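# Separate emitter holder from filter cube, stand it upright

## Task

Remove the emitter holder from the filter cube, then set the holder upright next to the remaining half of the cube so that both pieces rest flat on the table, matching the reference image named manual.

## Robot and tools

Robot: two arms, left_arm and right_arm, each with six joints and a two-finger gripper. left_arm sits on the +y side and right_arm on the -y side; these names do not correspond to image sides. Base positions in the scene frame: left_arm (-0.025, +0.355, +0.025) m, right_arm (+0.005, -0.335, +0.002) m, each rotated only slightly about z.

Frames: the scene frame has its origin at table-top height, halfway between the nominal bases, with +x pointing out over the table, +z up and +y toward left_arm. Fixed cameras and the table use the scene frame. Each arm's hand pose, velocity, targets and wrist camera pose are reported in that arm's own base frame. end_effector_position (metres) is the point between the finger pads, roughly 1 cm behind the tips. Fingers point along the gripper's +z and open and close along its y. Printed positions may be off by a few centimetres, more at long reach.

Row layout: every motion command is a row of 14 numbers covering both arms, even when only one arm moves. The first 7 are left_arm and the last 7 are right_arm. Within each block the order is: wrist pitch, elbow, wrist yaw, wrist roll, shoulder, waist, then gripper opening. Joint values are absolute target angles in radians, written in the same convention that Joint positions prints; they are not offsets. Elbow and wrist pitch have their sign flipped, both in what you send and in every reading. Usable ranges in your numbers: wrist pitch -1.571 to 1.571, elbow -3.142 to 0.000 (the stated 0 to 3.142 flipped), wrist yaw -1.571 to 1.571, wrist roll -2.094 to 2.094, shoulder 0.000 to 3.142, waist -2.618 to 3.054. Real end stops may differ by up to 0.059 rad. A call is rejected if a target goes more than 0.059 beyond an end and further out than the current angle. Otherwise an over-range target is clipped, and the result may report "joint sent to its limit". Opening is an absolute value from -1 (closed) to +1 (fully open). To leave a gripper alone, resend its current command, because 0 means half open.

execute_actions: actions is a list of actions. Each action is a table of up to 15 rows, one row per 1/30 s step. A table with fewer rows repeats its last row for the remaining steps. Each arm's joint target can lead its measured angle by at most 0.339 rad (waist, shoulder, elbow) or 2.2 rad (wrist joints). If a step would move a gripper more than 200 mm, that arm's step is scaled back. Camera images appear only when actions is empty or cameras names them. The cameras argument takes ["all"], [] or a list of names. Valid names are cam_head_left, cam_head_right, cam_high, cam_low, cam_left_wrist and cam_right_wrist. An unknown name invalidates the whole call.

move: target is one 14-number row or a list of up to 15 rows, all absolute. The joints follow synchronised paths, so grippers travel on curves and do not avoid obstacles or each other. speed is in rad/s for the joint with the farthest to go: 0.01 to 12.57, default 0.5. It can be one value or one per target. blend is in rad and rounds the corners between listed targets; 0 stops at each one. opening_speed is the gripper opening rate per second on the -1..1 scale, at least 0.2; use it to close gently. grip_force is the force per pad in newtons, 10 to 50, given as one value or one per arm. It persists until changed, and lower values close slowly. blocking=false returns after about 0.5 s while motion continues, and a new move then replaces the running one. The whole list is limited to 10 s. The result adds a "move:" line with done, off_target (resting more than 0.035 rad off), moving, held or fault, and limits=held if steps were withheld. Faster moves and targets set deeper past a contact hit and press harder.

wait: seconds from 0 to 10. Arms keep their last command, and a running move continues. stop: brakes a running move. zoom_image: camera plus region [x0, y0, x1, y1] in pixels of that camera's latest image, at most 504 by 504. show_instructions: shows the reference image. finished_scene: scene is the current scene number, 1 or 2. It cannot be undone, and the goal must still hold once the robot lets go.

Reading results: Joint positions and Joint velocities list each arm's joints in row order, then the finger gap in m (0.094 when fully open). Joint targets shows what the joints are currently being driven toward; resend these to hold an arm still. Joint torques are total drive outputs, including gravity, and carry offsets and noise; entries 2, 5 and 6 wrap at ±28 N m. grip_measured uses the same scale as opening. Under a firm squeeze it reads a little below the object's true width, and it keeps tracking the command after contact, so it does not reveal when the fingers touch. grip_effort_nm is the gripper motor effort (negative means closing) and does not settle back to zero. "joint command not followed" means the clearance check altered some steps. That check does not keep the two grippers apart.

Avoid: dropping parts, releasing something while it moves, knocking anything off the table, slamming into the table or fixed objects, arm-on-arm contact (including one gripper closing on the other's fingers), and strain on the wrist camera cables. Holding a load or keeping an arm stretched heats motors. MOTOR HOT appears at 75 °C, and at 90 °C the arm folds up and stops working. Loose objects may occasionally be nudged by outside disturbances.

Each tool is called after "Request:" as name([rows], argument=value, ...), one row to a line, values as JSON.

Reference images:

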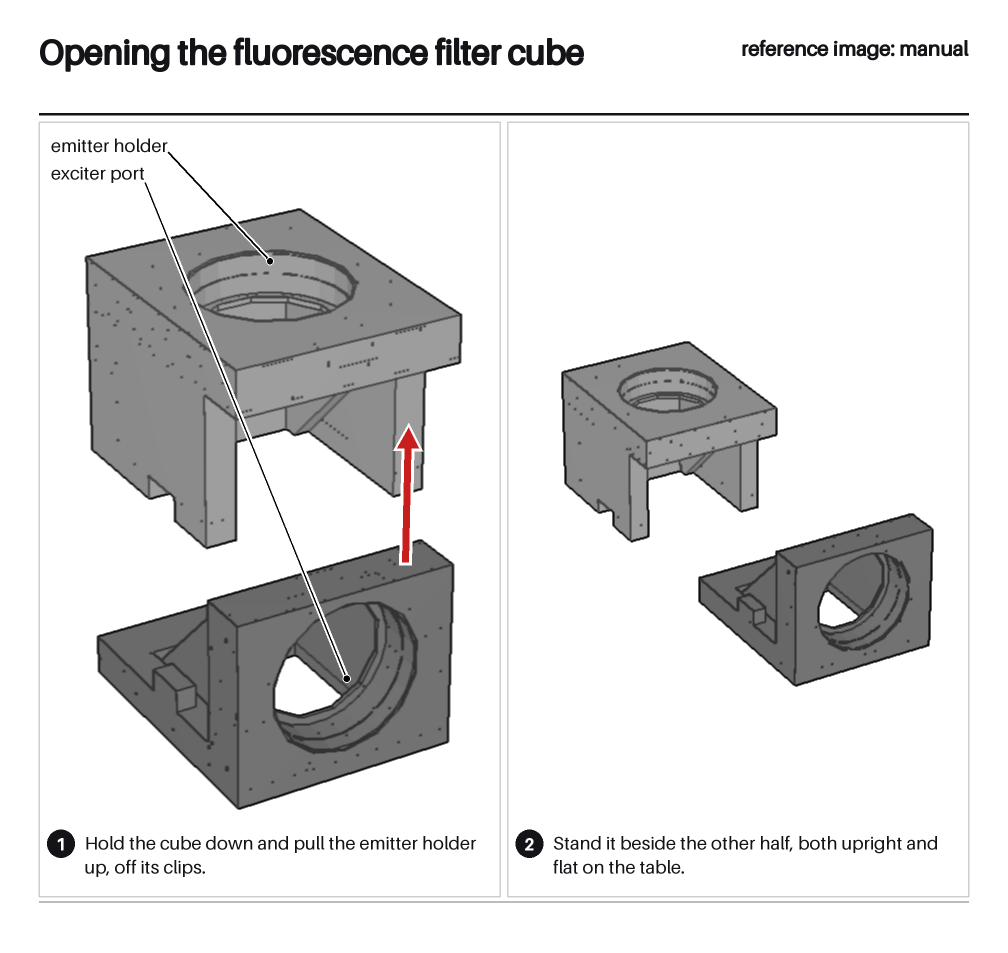

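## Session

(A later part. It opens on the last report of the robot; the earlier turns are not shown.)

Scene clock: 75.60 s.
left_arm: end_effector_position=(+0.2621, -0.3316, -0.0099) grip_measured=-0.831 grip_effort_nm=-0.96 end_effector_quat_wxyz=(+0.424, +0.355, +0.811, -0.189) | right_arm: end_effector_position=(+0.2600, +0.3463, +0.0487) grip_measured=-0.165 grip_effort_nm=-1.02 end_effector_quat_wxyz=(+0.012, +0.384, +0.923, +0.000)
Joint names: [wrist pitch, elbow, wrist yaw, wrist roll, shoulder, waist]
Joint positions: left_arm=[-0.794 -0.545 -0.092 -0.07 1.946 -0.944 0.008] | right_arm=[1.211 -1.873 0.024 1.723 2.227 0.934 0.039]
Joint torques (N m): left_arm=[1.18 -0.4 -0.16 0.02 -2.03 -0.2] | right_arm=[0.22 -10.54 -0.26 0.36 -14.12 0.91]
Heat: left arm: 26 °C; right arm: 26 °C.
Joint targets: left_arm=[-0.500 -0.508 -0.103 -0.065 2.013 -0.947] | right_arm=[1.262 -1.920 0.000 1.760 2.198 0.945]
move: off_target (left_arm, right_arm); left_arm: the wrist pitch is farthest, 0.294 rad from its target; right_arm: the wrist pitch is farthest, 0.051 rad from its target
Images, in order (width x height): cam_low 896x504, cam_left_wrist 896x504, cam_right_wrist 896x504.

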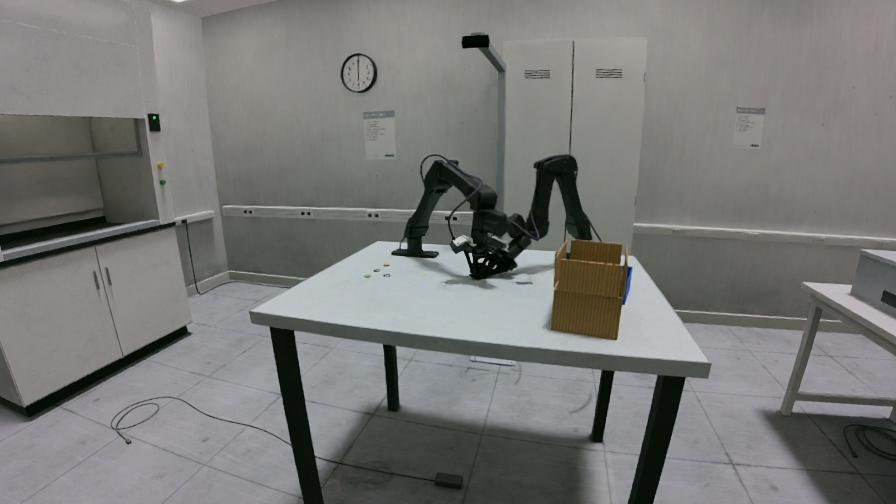

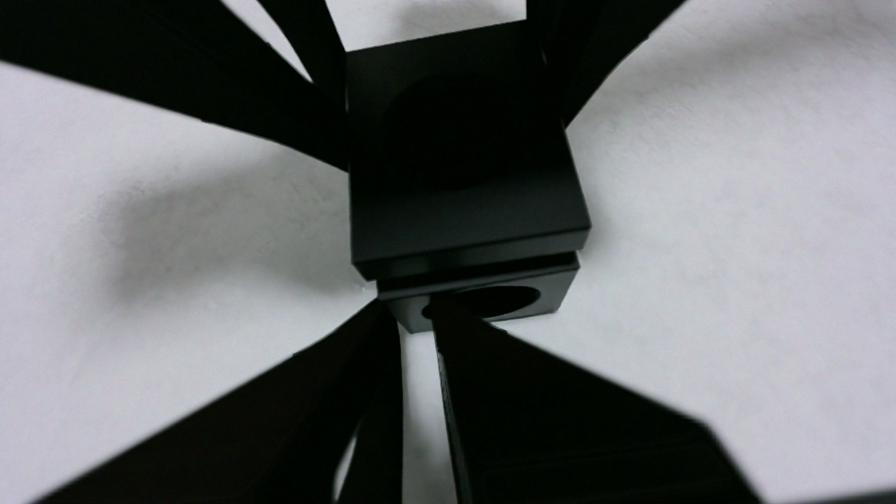

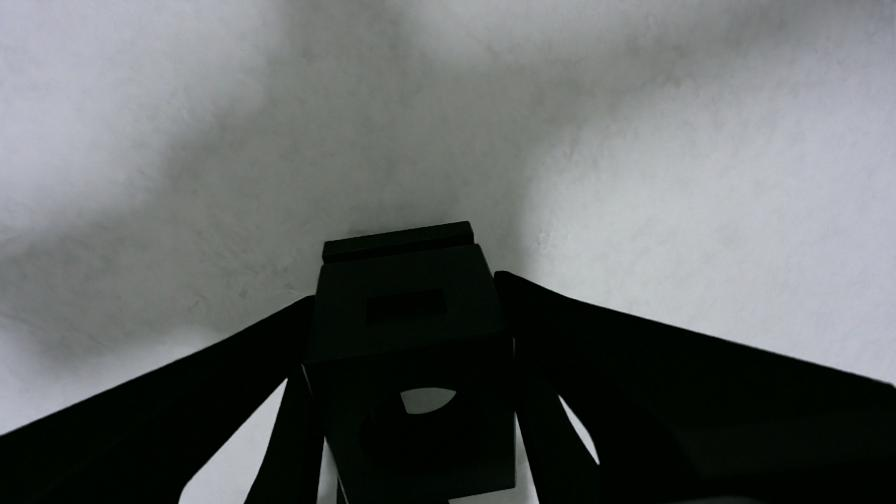

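Request:
move([
  [-0.5,-0.508,-0.103,-0.065,2.013,-0.947,-1,1.385,-2.044,0,1.76,2.201,0.945,-1],
  [-0.5,-0.508,-0.103,-0.065,2.013,-0.947,-1,1.48,-2.146,0,1.76,2.215,0.945,-1],
], speed=0.2, blend=[0.05,0], cameras=["cam_left_wrist","cam_right_wrist","cam_low","cam_head_left"])

Request:
zoom_image(camera="cam_low", region=[440, 230, 540, 290])

Scene clock: 78.17 s.
left_arm: end_effector_position=(+0.2630, -0.3299, -0.0111) grip_measured=-0.873 grip_effort_nm=-0.97 end_effector_quat_wxyz=(+0.423, +0.352, +0.814, -0.184) | right_arm: end_effector_position=(+0.2580, +0.3548, +0.1016) grip_measured=-0.166 grip_effort_nm=-1.02 end_effector_quat_wxyz=(+0.000, +0.393, +0.920, +0.004)
Joint names: [wrist pitch, elbow, wrist yaw, wrist roll, shoulder, waist]
Joint positions: left_arm=[-0.784 -0.546 -0.102 -0.074 1.946 -0.944 0.006] | right_arm=[1.437 -2.127 -0.001 1.746 2.253 0.939 0.039]
Joint torques (N m): left_arm=[1.09 -0.24 -0.06 0.06 -2.04 -0.25] | right_arm=[0.12 -7.84 0.01 0.13 -15.1 0.49]
Heat: left arm: 26 °C; right arm: 26 °C.
Joint targets: left_arm=[-0.500 -0.508 -0.103 -0.065 2.013 -0.947] | right_arm=[1.480 -2.146 0.000 1.760 2.215 0.945]
move: off_target (left_arm, right_arm); left_arm: the wrist pitch is farthest, 0.284 rad from its target; right_arm: the wrist pitch is farthest, 0.043 rad from its target
Images, in order (width x height): cam_head_left 896x504, cam_low 896x504, cam_left_wrist 896x504, cam_right_wrist 896x504.

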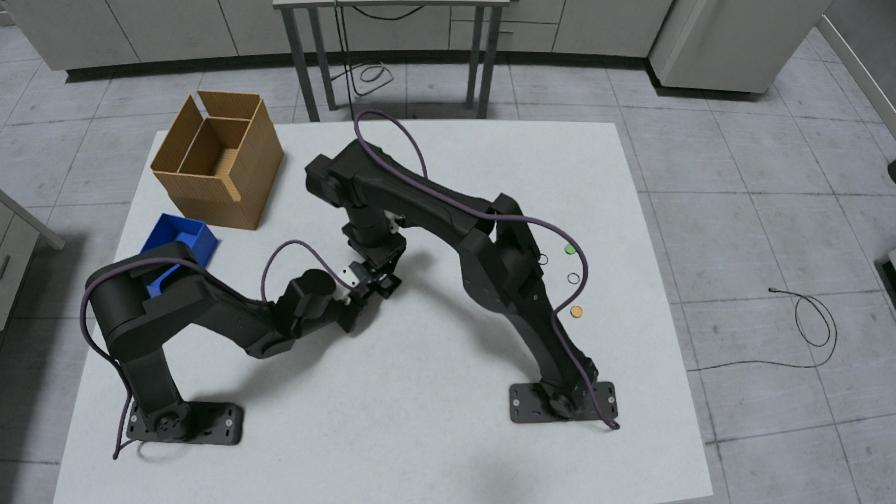

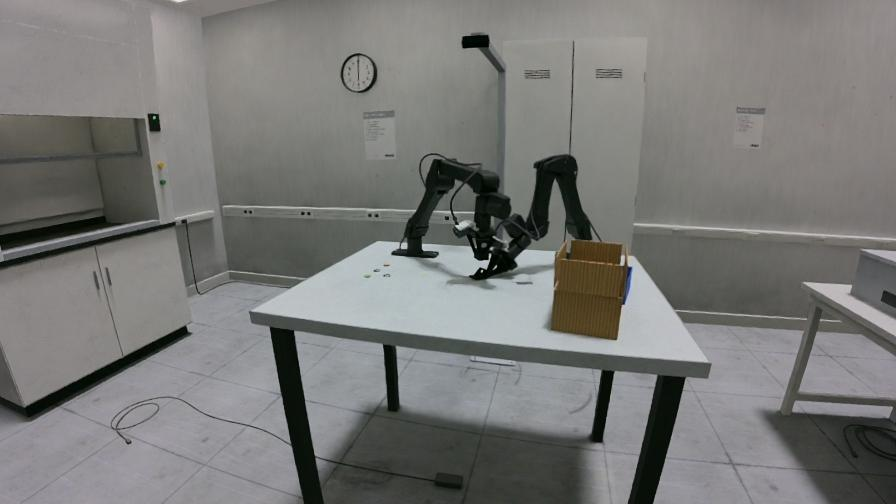

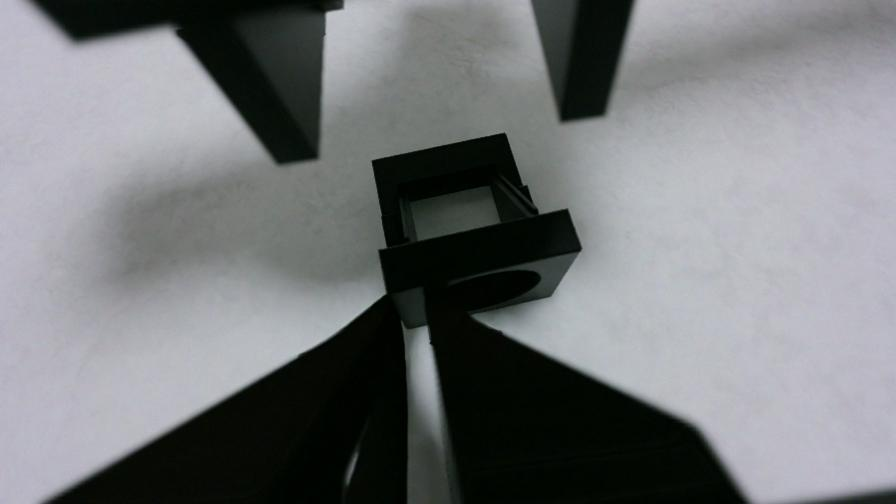

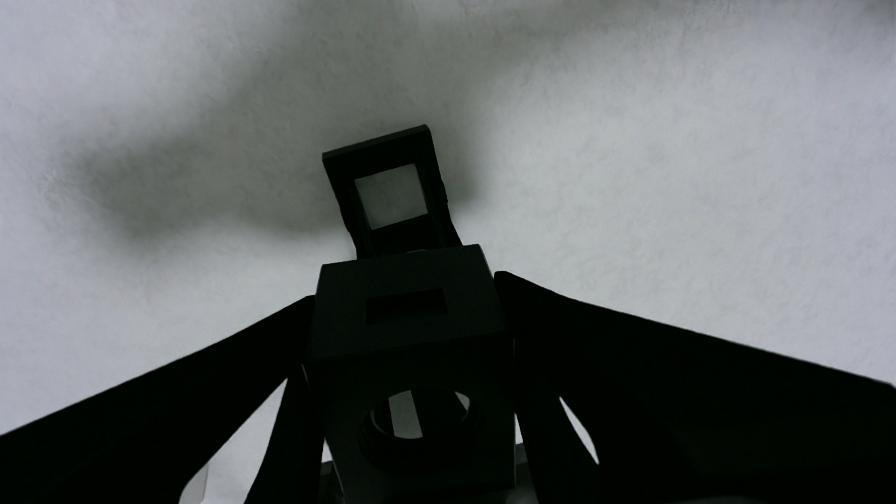

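Scaled by 5.040 from the camera's 896x504 image, which has a finer 1280x720 frame.

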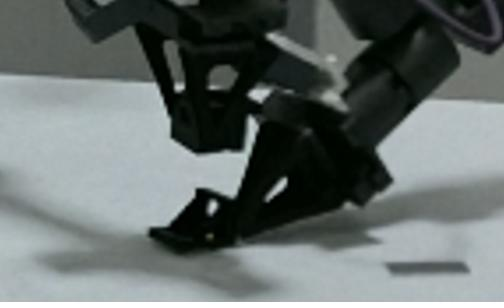

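Request:
move([
  [-0.984,-0.508,-0.103,-0.065,2.02,-0.947,-1,1.48,-2.146,0,1.76,2.215,0.75,-1],
  [-0.984,-0.508,-0.103,-0.065,2.02,-0.947,-0.6,1.292,-1.92,0,1.76,2.198,0.65,-1],
], speed=0.4, opening_speed=0.4, cameras=["cam_left_wrist","cam_right_wrist","cam_low","cam_head_left"])

Request:
zoom_image(camera="cam_low", region=[420, 230, 520, 290])

Scene clock: 83.10 s.
left_arm: end_effector_position=(+0.2665, -0.3350, -0.0042) grip_measured=-0.601 grip_effort_nm=0.14 end_effector_quat_wxyz=(+0.460, +0.342, +0.794, -0.206) | right_arm: end_effector_position=(+0.3413, +0.2629, +0.0521) grip_measured=-0.166 grip_effort_nm=-1.02 end_effector_quat_wxyz=(-0.007, +0.520, +0.854, -0.011)
Joint names: [wrist pitch, elbow, wrist yaw, wrist roll, shoulder, waist]
Joint positions: left_arm=[-0.967 -0.515 -0.101 -0.072 2.001 -0.944 0.019] | right_arm=[1.272 -1.927 -0.005 1.747 2.251 0.652 0.039]
Joint torques (N m): left_arm=[-2.09 -2.19 -0.08 0.05 -5.45 -0.25] | right_arm=[-0.04 -5.24 0.05 0.12 -16.47 -0.24]
Heat: left arm: 27 °C; right arm: 27 °C.
Joint targets: left_arm=[-0.984 -0.508 -0.103 -0.065 2.020 -0.947] | right_arm=[1.292 -1.920 0.000 1.760 2.198 0.650]
move: off_target (right_arm); right_arm: the shoulder is farthest, 0.053 rad from its target
Images, in order (width x height): cam_head_left 896x504, cam_low 896x504, cam_left_wrist 896x504, cam_right_wrist 896x504.

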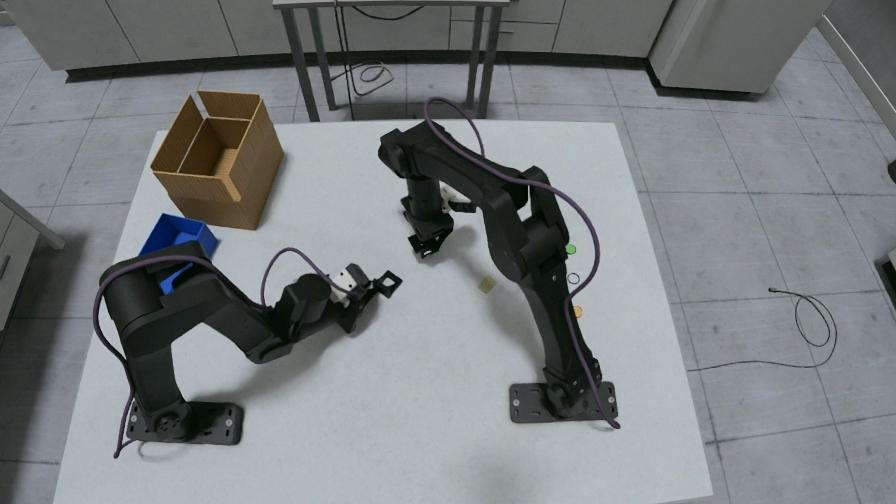

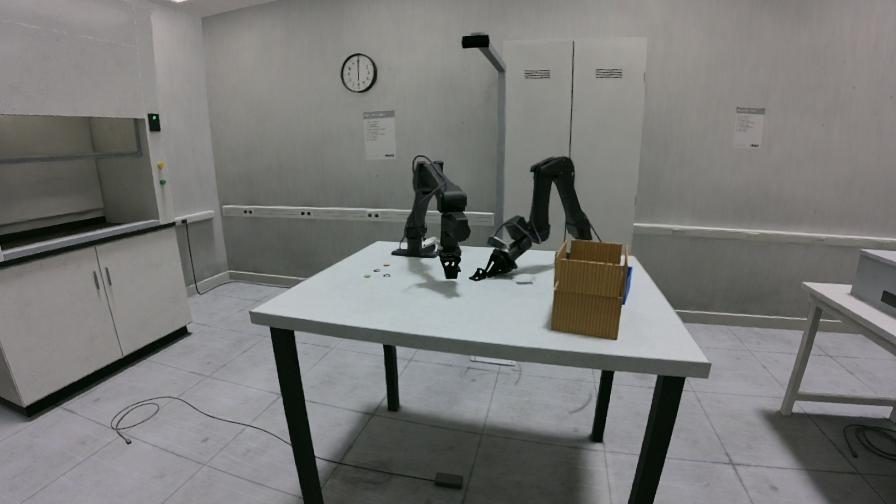

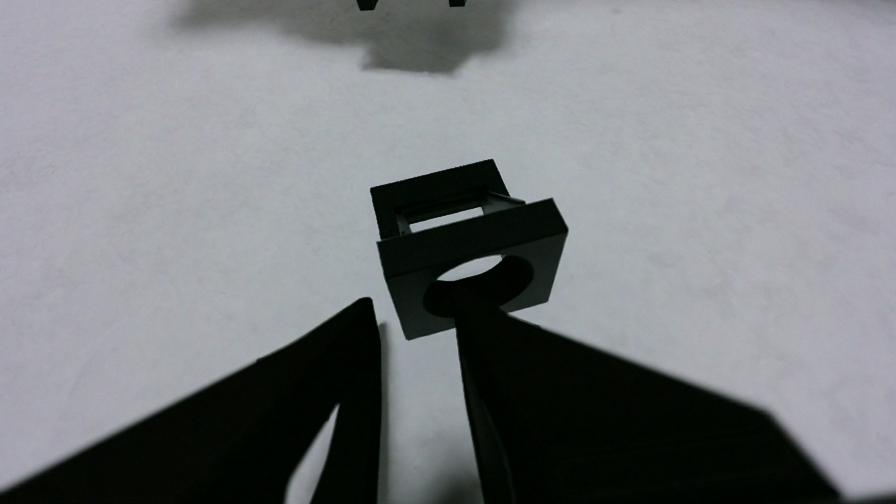

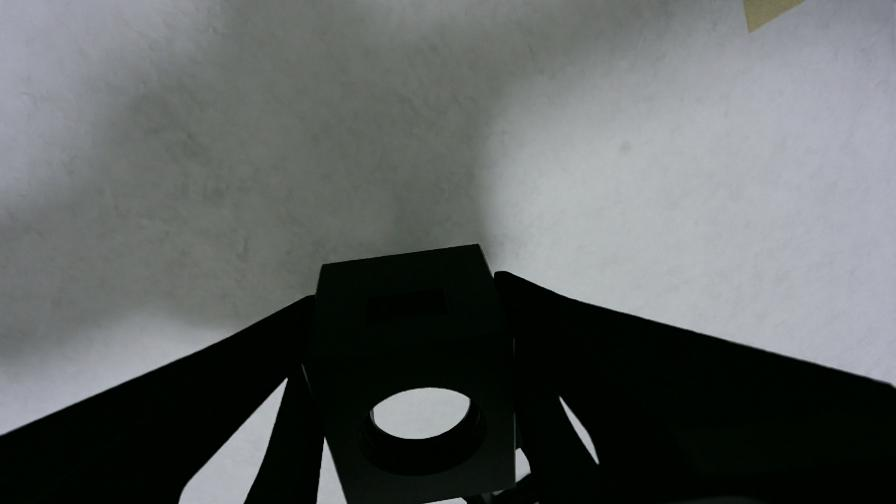

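Scaled by 5.040 from the camera's 896x504 image, which has a finer 1280x720 frame.

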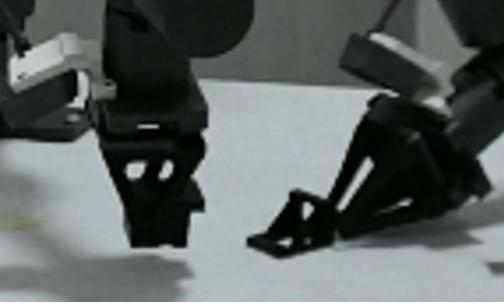

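Request:
move(target=[-1.057,-0.409,-0.103,-0.065,1.986,-0.947,-0.6,1.13,-1.79,0,1.76,2.17,0.65,-1], speed=0.1, cameras=["cam_left_wrist","cam_right_wrist","cam_low"])

Request:
zoom_image(camera="cam_low", region=[420, 230, 520, 290])

Scene clock: 86.17 s.
left_arm: end_effector_position=(+0.2526, -0.3158, -0.0116) grip_measured=-0.601 grip_effort_nm=0.13 end_effector_quat_wxyz=(+0.458, +0.342, +0.794, -0.205) | right_arm: end_effector_position=(+0.3461, +0.2666, +0.0321) grip_measured=-0.166 grip_effort_nm=-1.02 end_effector_quat_wxyz=(+0.004, +0.521, +0.854, +0.017)
Joint names: [wrist pitch, elbow, wrist yaw, wrist roll, shoulder, waist]
Joint positions: left_arm=[-1.059 -0.42 -0.101 -0.072 2.001 -0.944 0.019] | right_arm=[1.112 -1.8 -0.005 1.748 2.223 0.652 0.039]
Joint torques (N m): left_arm=[-1.88 -1.48 -0.07 0.05 -7.38 -0.23] | right_arm=[-0.17 -5 0.05 0.11 -16.13 -0.21]
Heat: left arm: 27 °C; right arm: 28 °C.
Joint targets: left_arm=[-1.057 -0.409 -0.103 -0.065 1.986 -0.947] | right_arm=[1.130 -1.790 0.000 1.760 2.170 0.650]
move: off_target (right_arm); right_arm: the shoulder is farthest, 0.053 rad from its target
Images, in order (width x height): cam_low 896x504, cam_left_wrist 896x504, cam_right_wrist 896x504.

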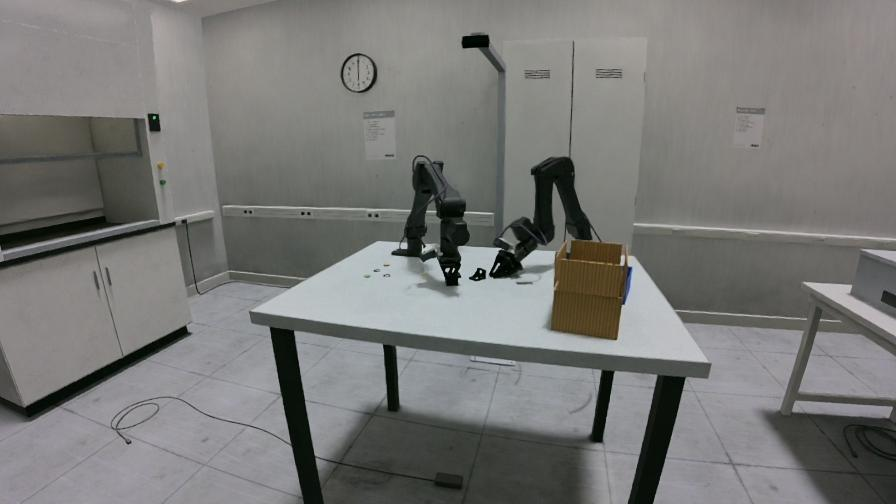

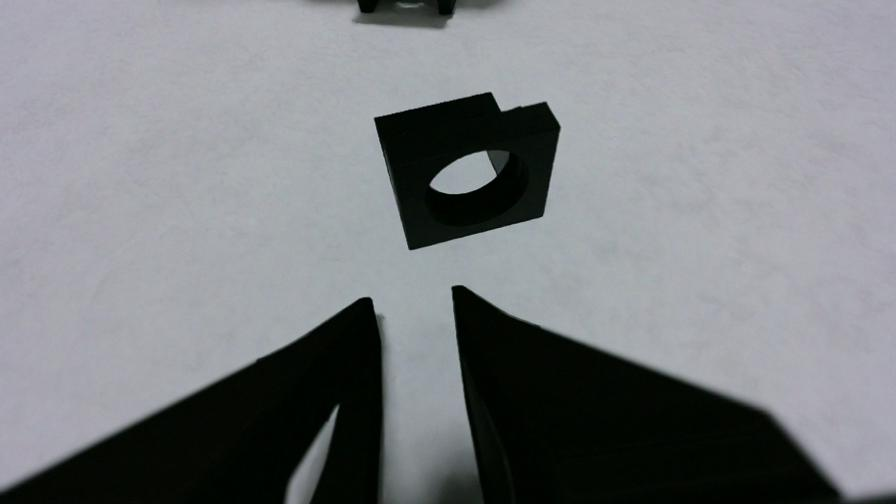

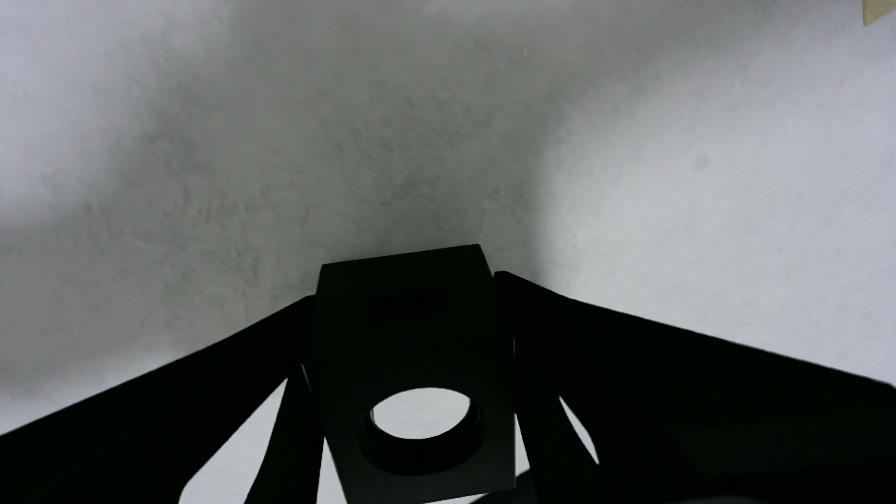

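Scaled by 5.040 from the camera's 896x504 image, which has a finer 1280x720 frame.

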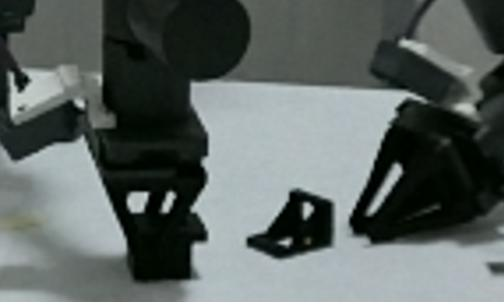

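Request:
move([
  [-1.057,-0.409,-0.103,-0.065,1.95,-0.947,-0.6,1.118,-1.777,0,1.76,2.17,0.65,-1],
  [-1.057,-0.409,-0.103,-0.065,1.9,-0.947,-0.6,1.118,-1.777,0,1.76,2.17,0.65,0.3],
], speed=0.1, opening_speed=0.4, cameras=["cam_left_wrist","cam_right_wrist","cam_low"])

Request:
zoom_image(camera="cam_low", region=[420, 230, 520, 290])

Scene clock: 91.63 s.
left_arm: end_effector_position=(+0.2569, -0.3217, +0.0155) grip_measured=-0.601 grip_effort_nm=0.13 end_effector_quat_wxyz=(+0.484, +0.333, +0.779, -0.220) | right_arm: end_effector_position=(+0.3462, +0.2667, +0.0317) grip_measured=+0.297 grip_effort_nm=0.14 end_effector_quat_wxyz=(+0.005, +0.521, +0.853, +0.020)
Joint names: [wrist pitch, elbow, wrist yaw, wrist roll, shoulder, waist]
Joint positions: left_arm=[-1.059 -0.416 -0.101 -0.072 1.928 -0.944 0.019] | right_arm=[1.101 -1.789 -0.005 1.748 2.217 0.652 0.061]
Joint torques (N m): left_arm=[-1.93 -2.1 -0.07 0.06 -8.23 -0.23] | right_arm=[-0.2 -4.81 0.05 0.08 -15.73 -0.23]
Heat: left arm: 27 °C; right arm: 28 °C.
Joint targets: left_arm=[-1.057 -0.409 -0.103 -0.065 1.900 -0.947] | right_arm=[1.118 -1.777 0.000 1.760 2.170 0.650]
move: off_target (right_arm); target 2's new numbers were sent with right_arm's shoulder 0.047 rad from that target; right_arm: the shoulder is farthest, 0.047 rad from its target
Images, in order (width x height): cam_low 896x504, cam_left_wrist 896x504, cam_right_wrist 896x504.

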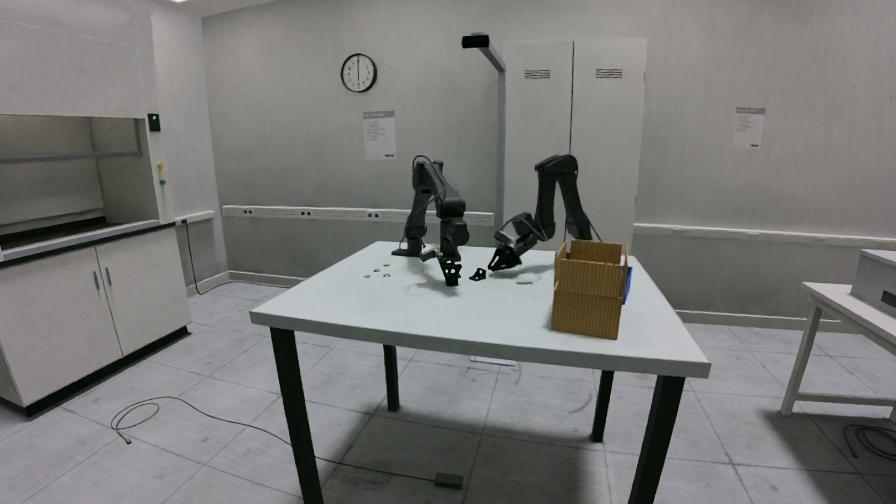

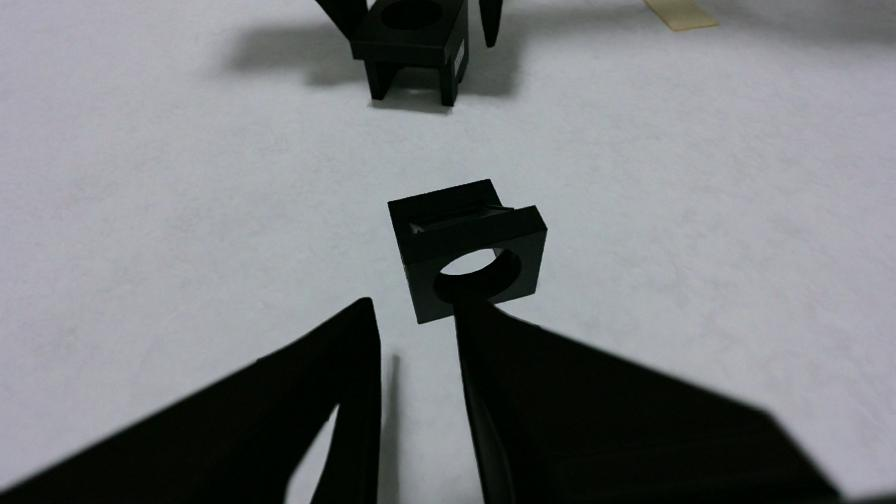

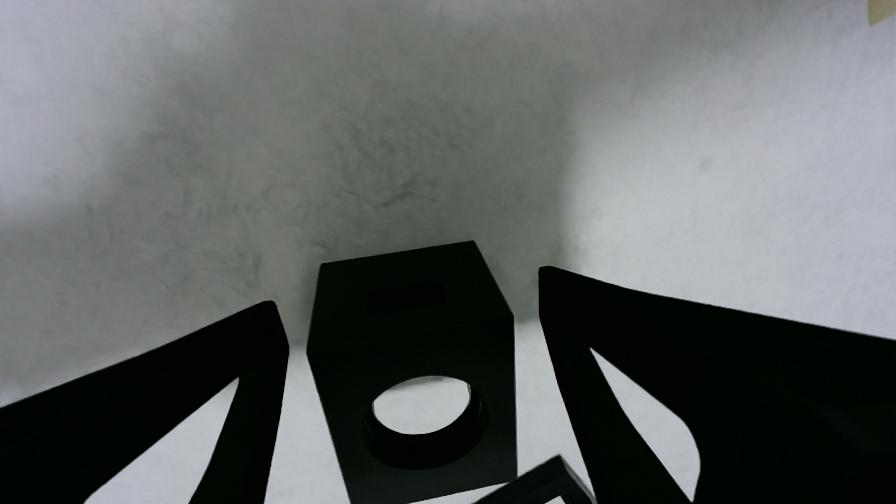

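Scaled by 5.040 from the camera's 896x504 image, which has a finer 1280x720 frame.

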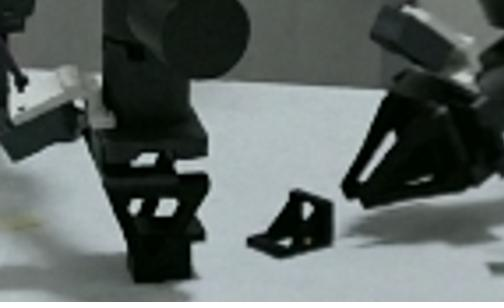

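Request:
move([
  [-1.057,-0.409,-0.103,-0.065,1.7,-0.947,-0.6,1.262,-1.94,0,1.76,2.17,0.65,0.5],
  [-1.057,-0.409,-0.103,-0.065,1.5,-0.947,-0.6,1.48,-2.2,0,1.76,2.18,0.65,0.5],
], speed=0.3, blend=[0.05,0], cameras=["cam_left_wrist","cam_right_wrist"])

Scene clock: 94.17 s.
left_arm: end_effector_position=(+0.2622, -0.3289, +0.1778) grip_measured=-0.601 grip_effort_nm=0.13 end_effector_quat_wxyz=(+0.620, +0.274, +0.670, -0.303) | right_arm: end_effector_position=(+0.3558, +0.2740, +0.1302) grip_measured=+0.497 grip_effort_nm=0.14 end_effector_quat_wxyz=(+0.014, +0.520, +0.853, +0.044)
Joint names: [wrist pitch, elbow, wrist yaw, wrist roll, shoulder, waist]
Joint positions: left_arm=[-1.058 -0.416 -0.101 -0.072 1.523 -0.944 0.019] | right_arm=[1.44 -2.178 -0.005 1.748 2.217 0.652 0.07]
Joint torques (N m): left_arm=[-2.02 -3.89 -0.05 0.05 -6.2 -0.24] | right_arm=[-0.08 -8.12 0.06 0.11 -14.89 -0.17]
Heat: left arm: 28 °C; right arm: 28 °C.
Joint targets: left_arm=[-1.057 -0.409 -0.103 -0.065 1.500 -0.947] | right_arm=[1.480 -2.200 0.000 1.760 2.180 0.650]
move: off_target (right_arm); right_arm: the wrist pitch is farthest, 0.040 rad from its target
Images, in order (width x height): cam_left_wrist 896x504, cam_right_wrist 896x504.

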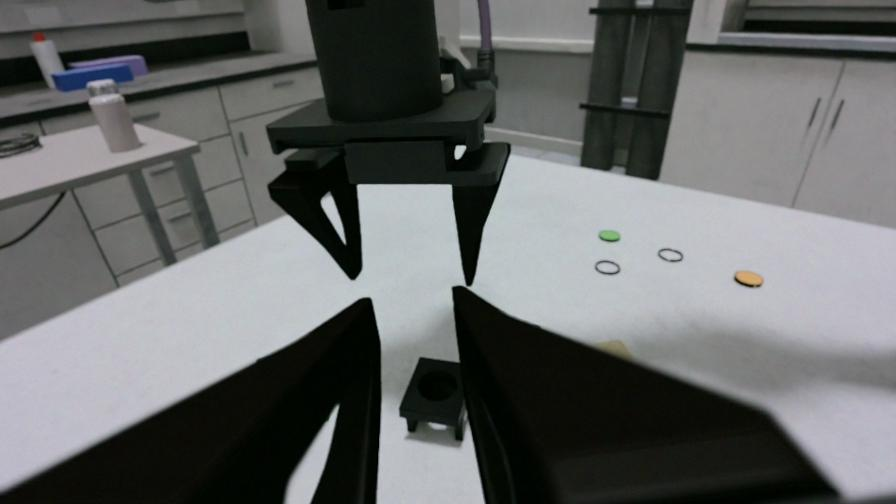

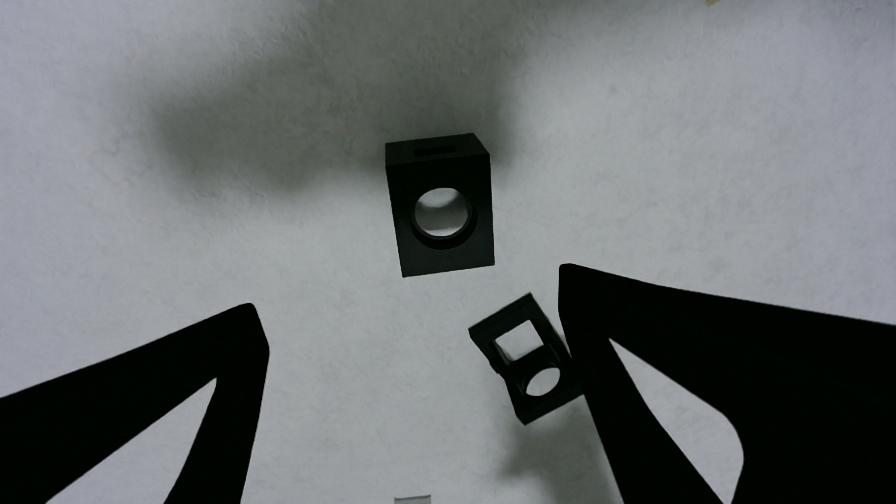

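Request:
finished_scene(scene=1)

The scene is finished: the task was done.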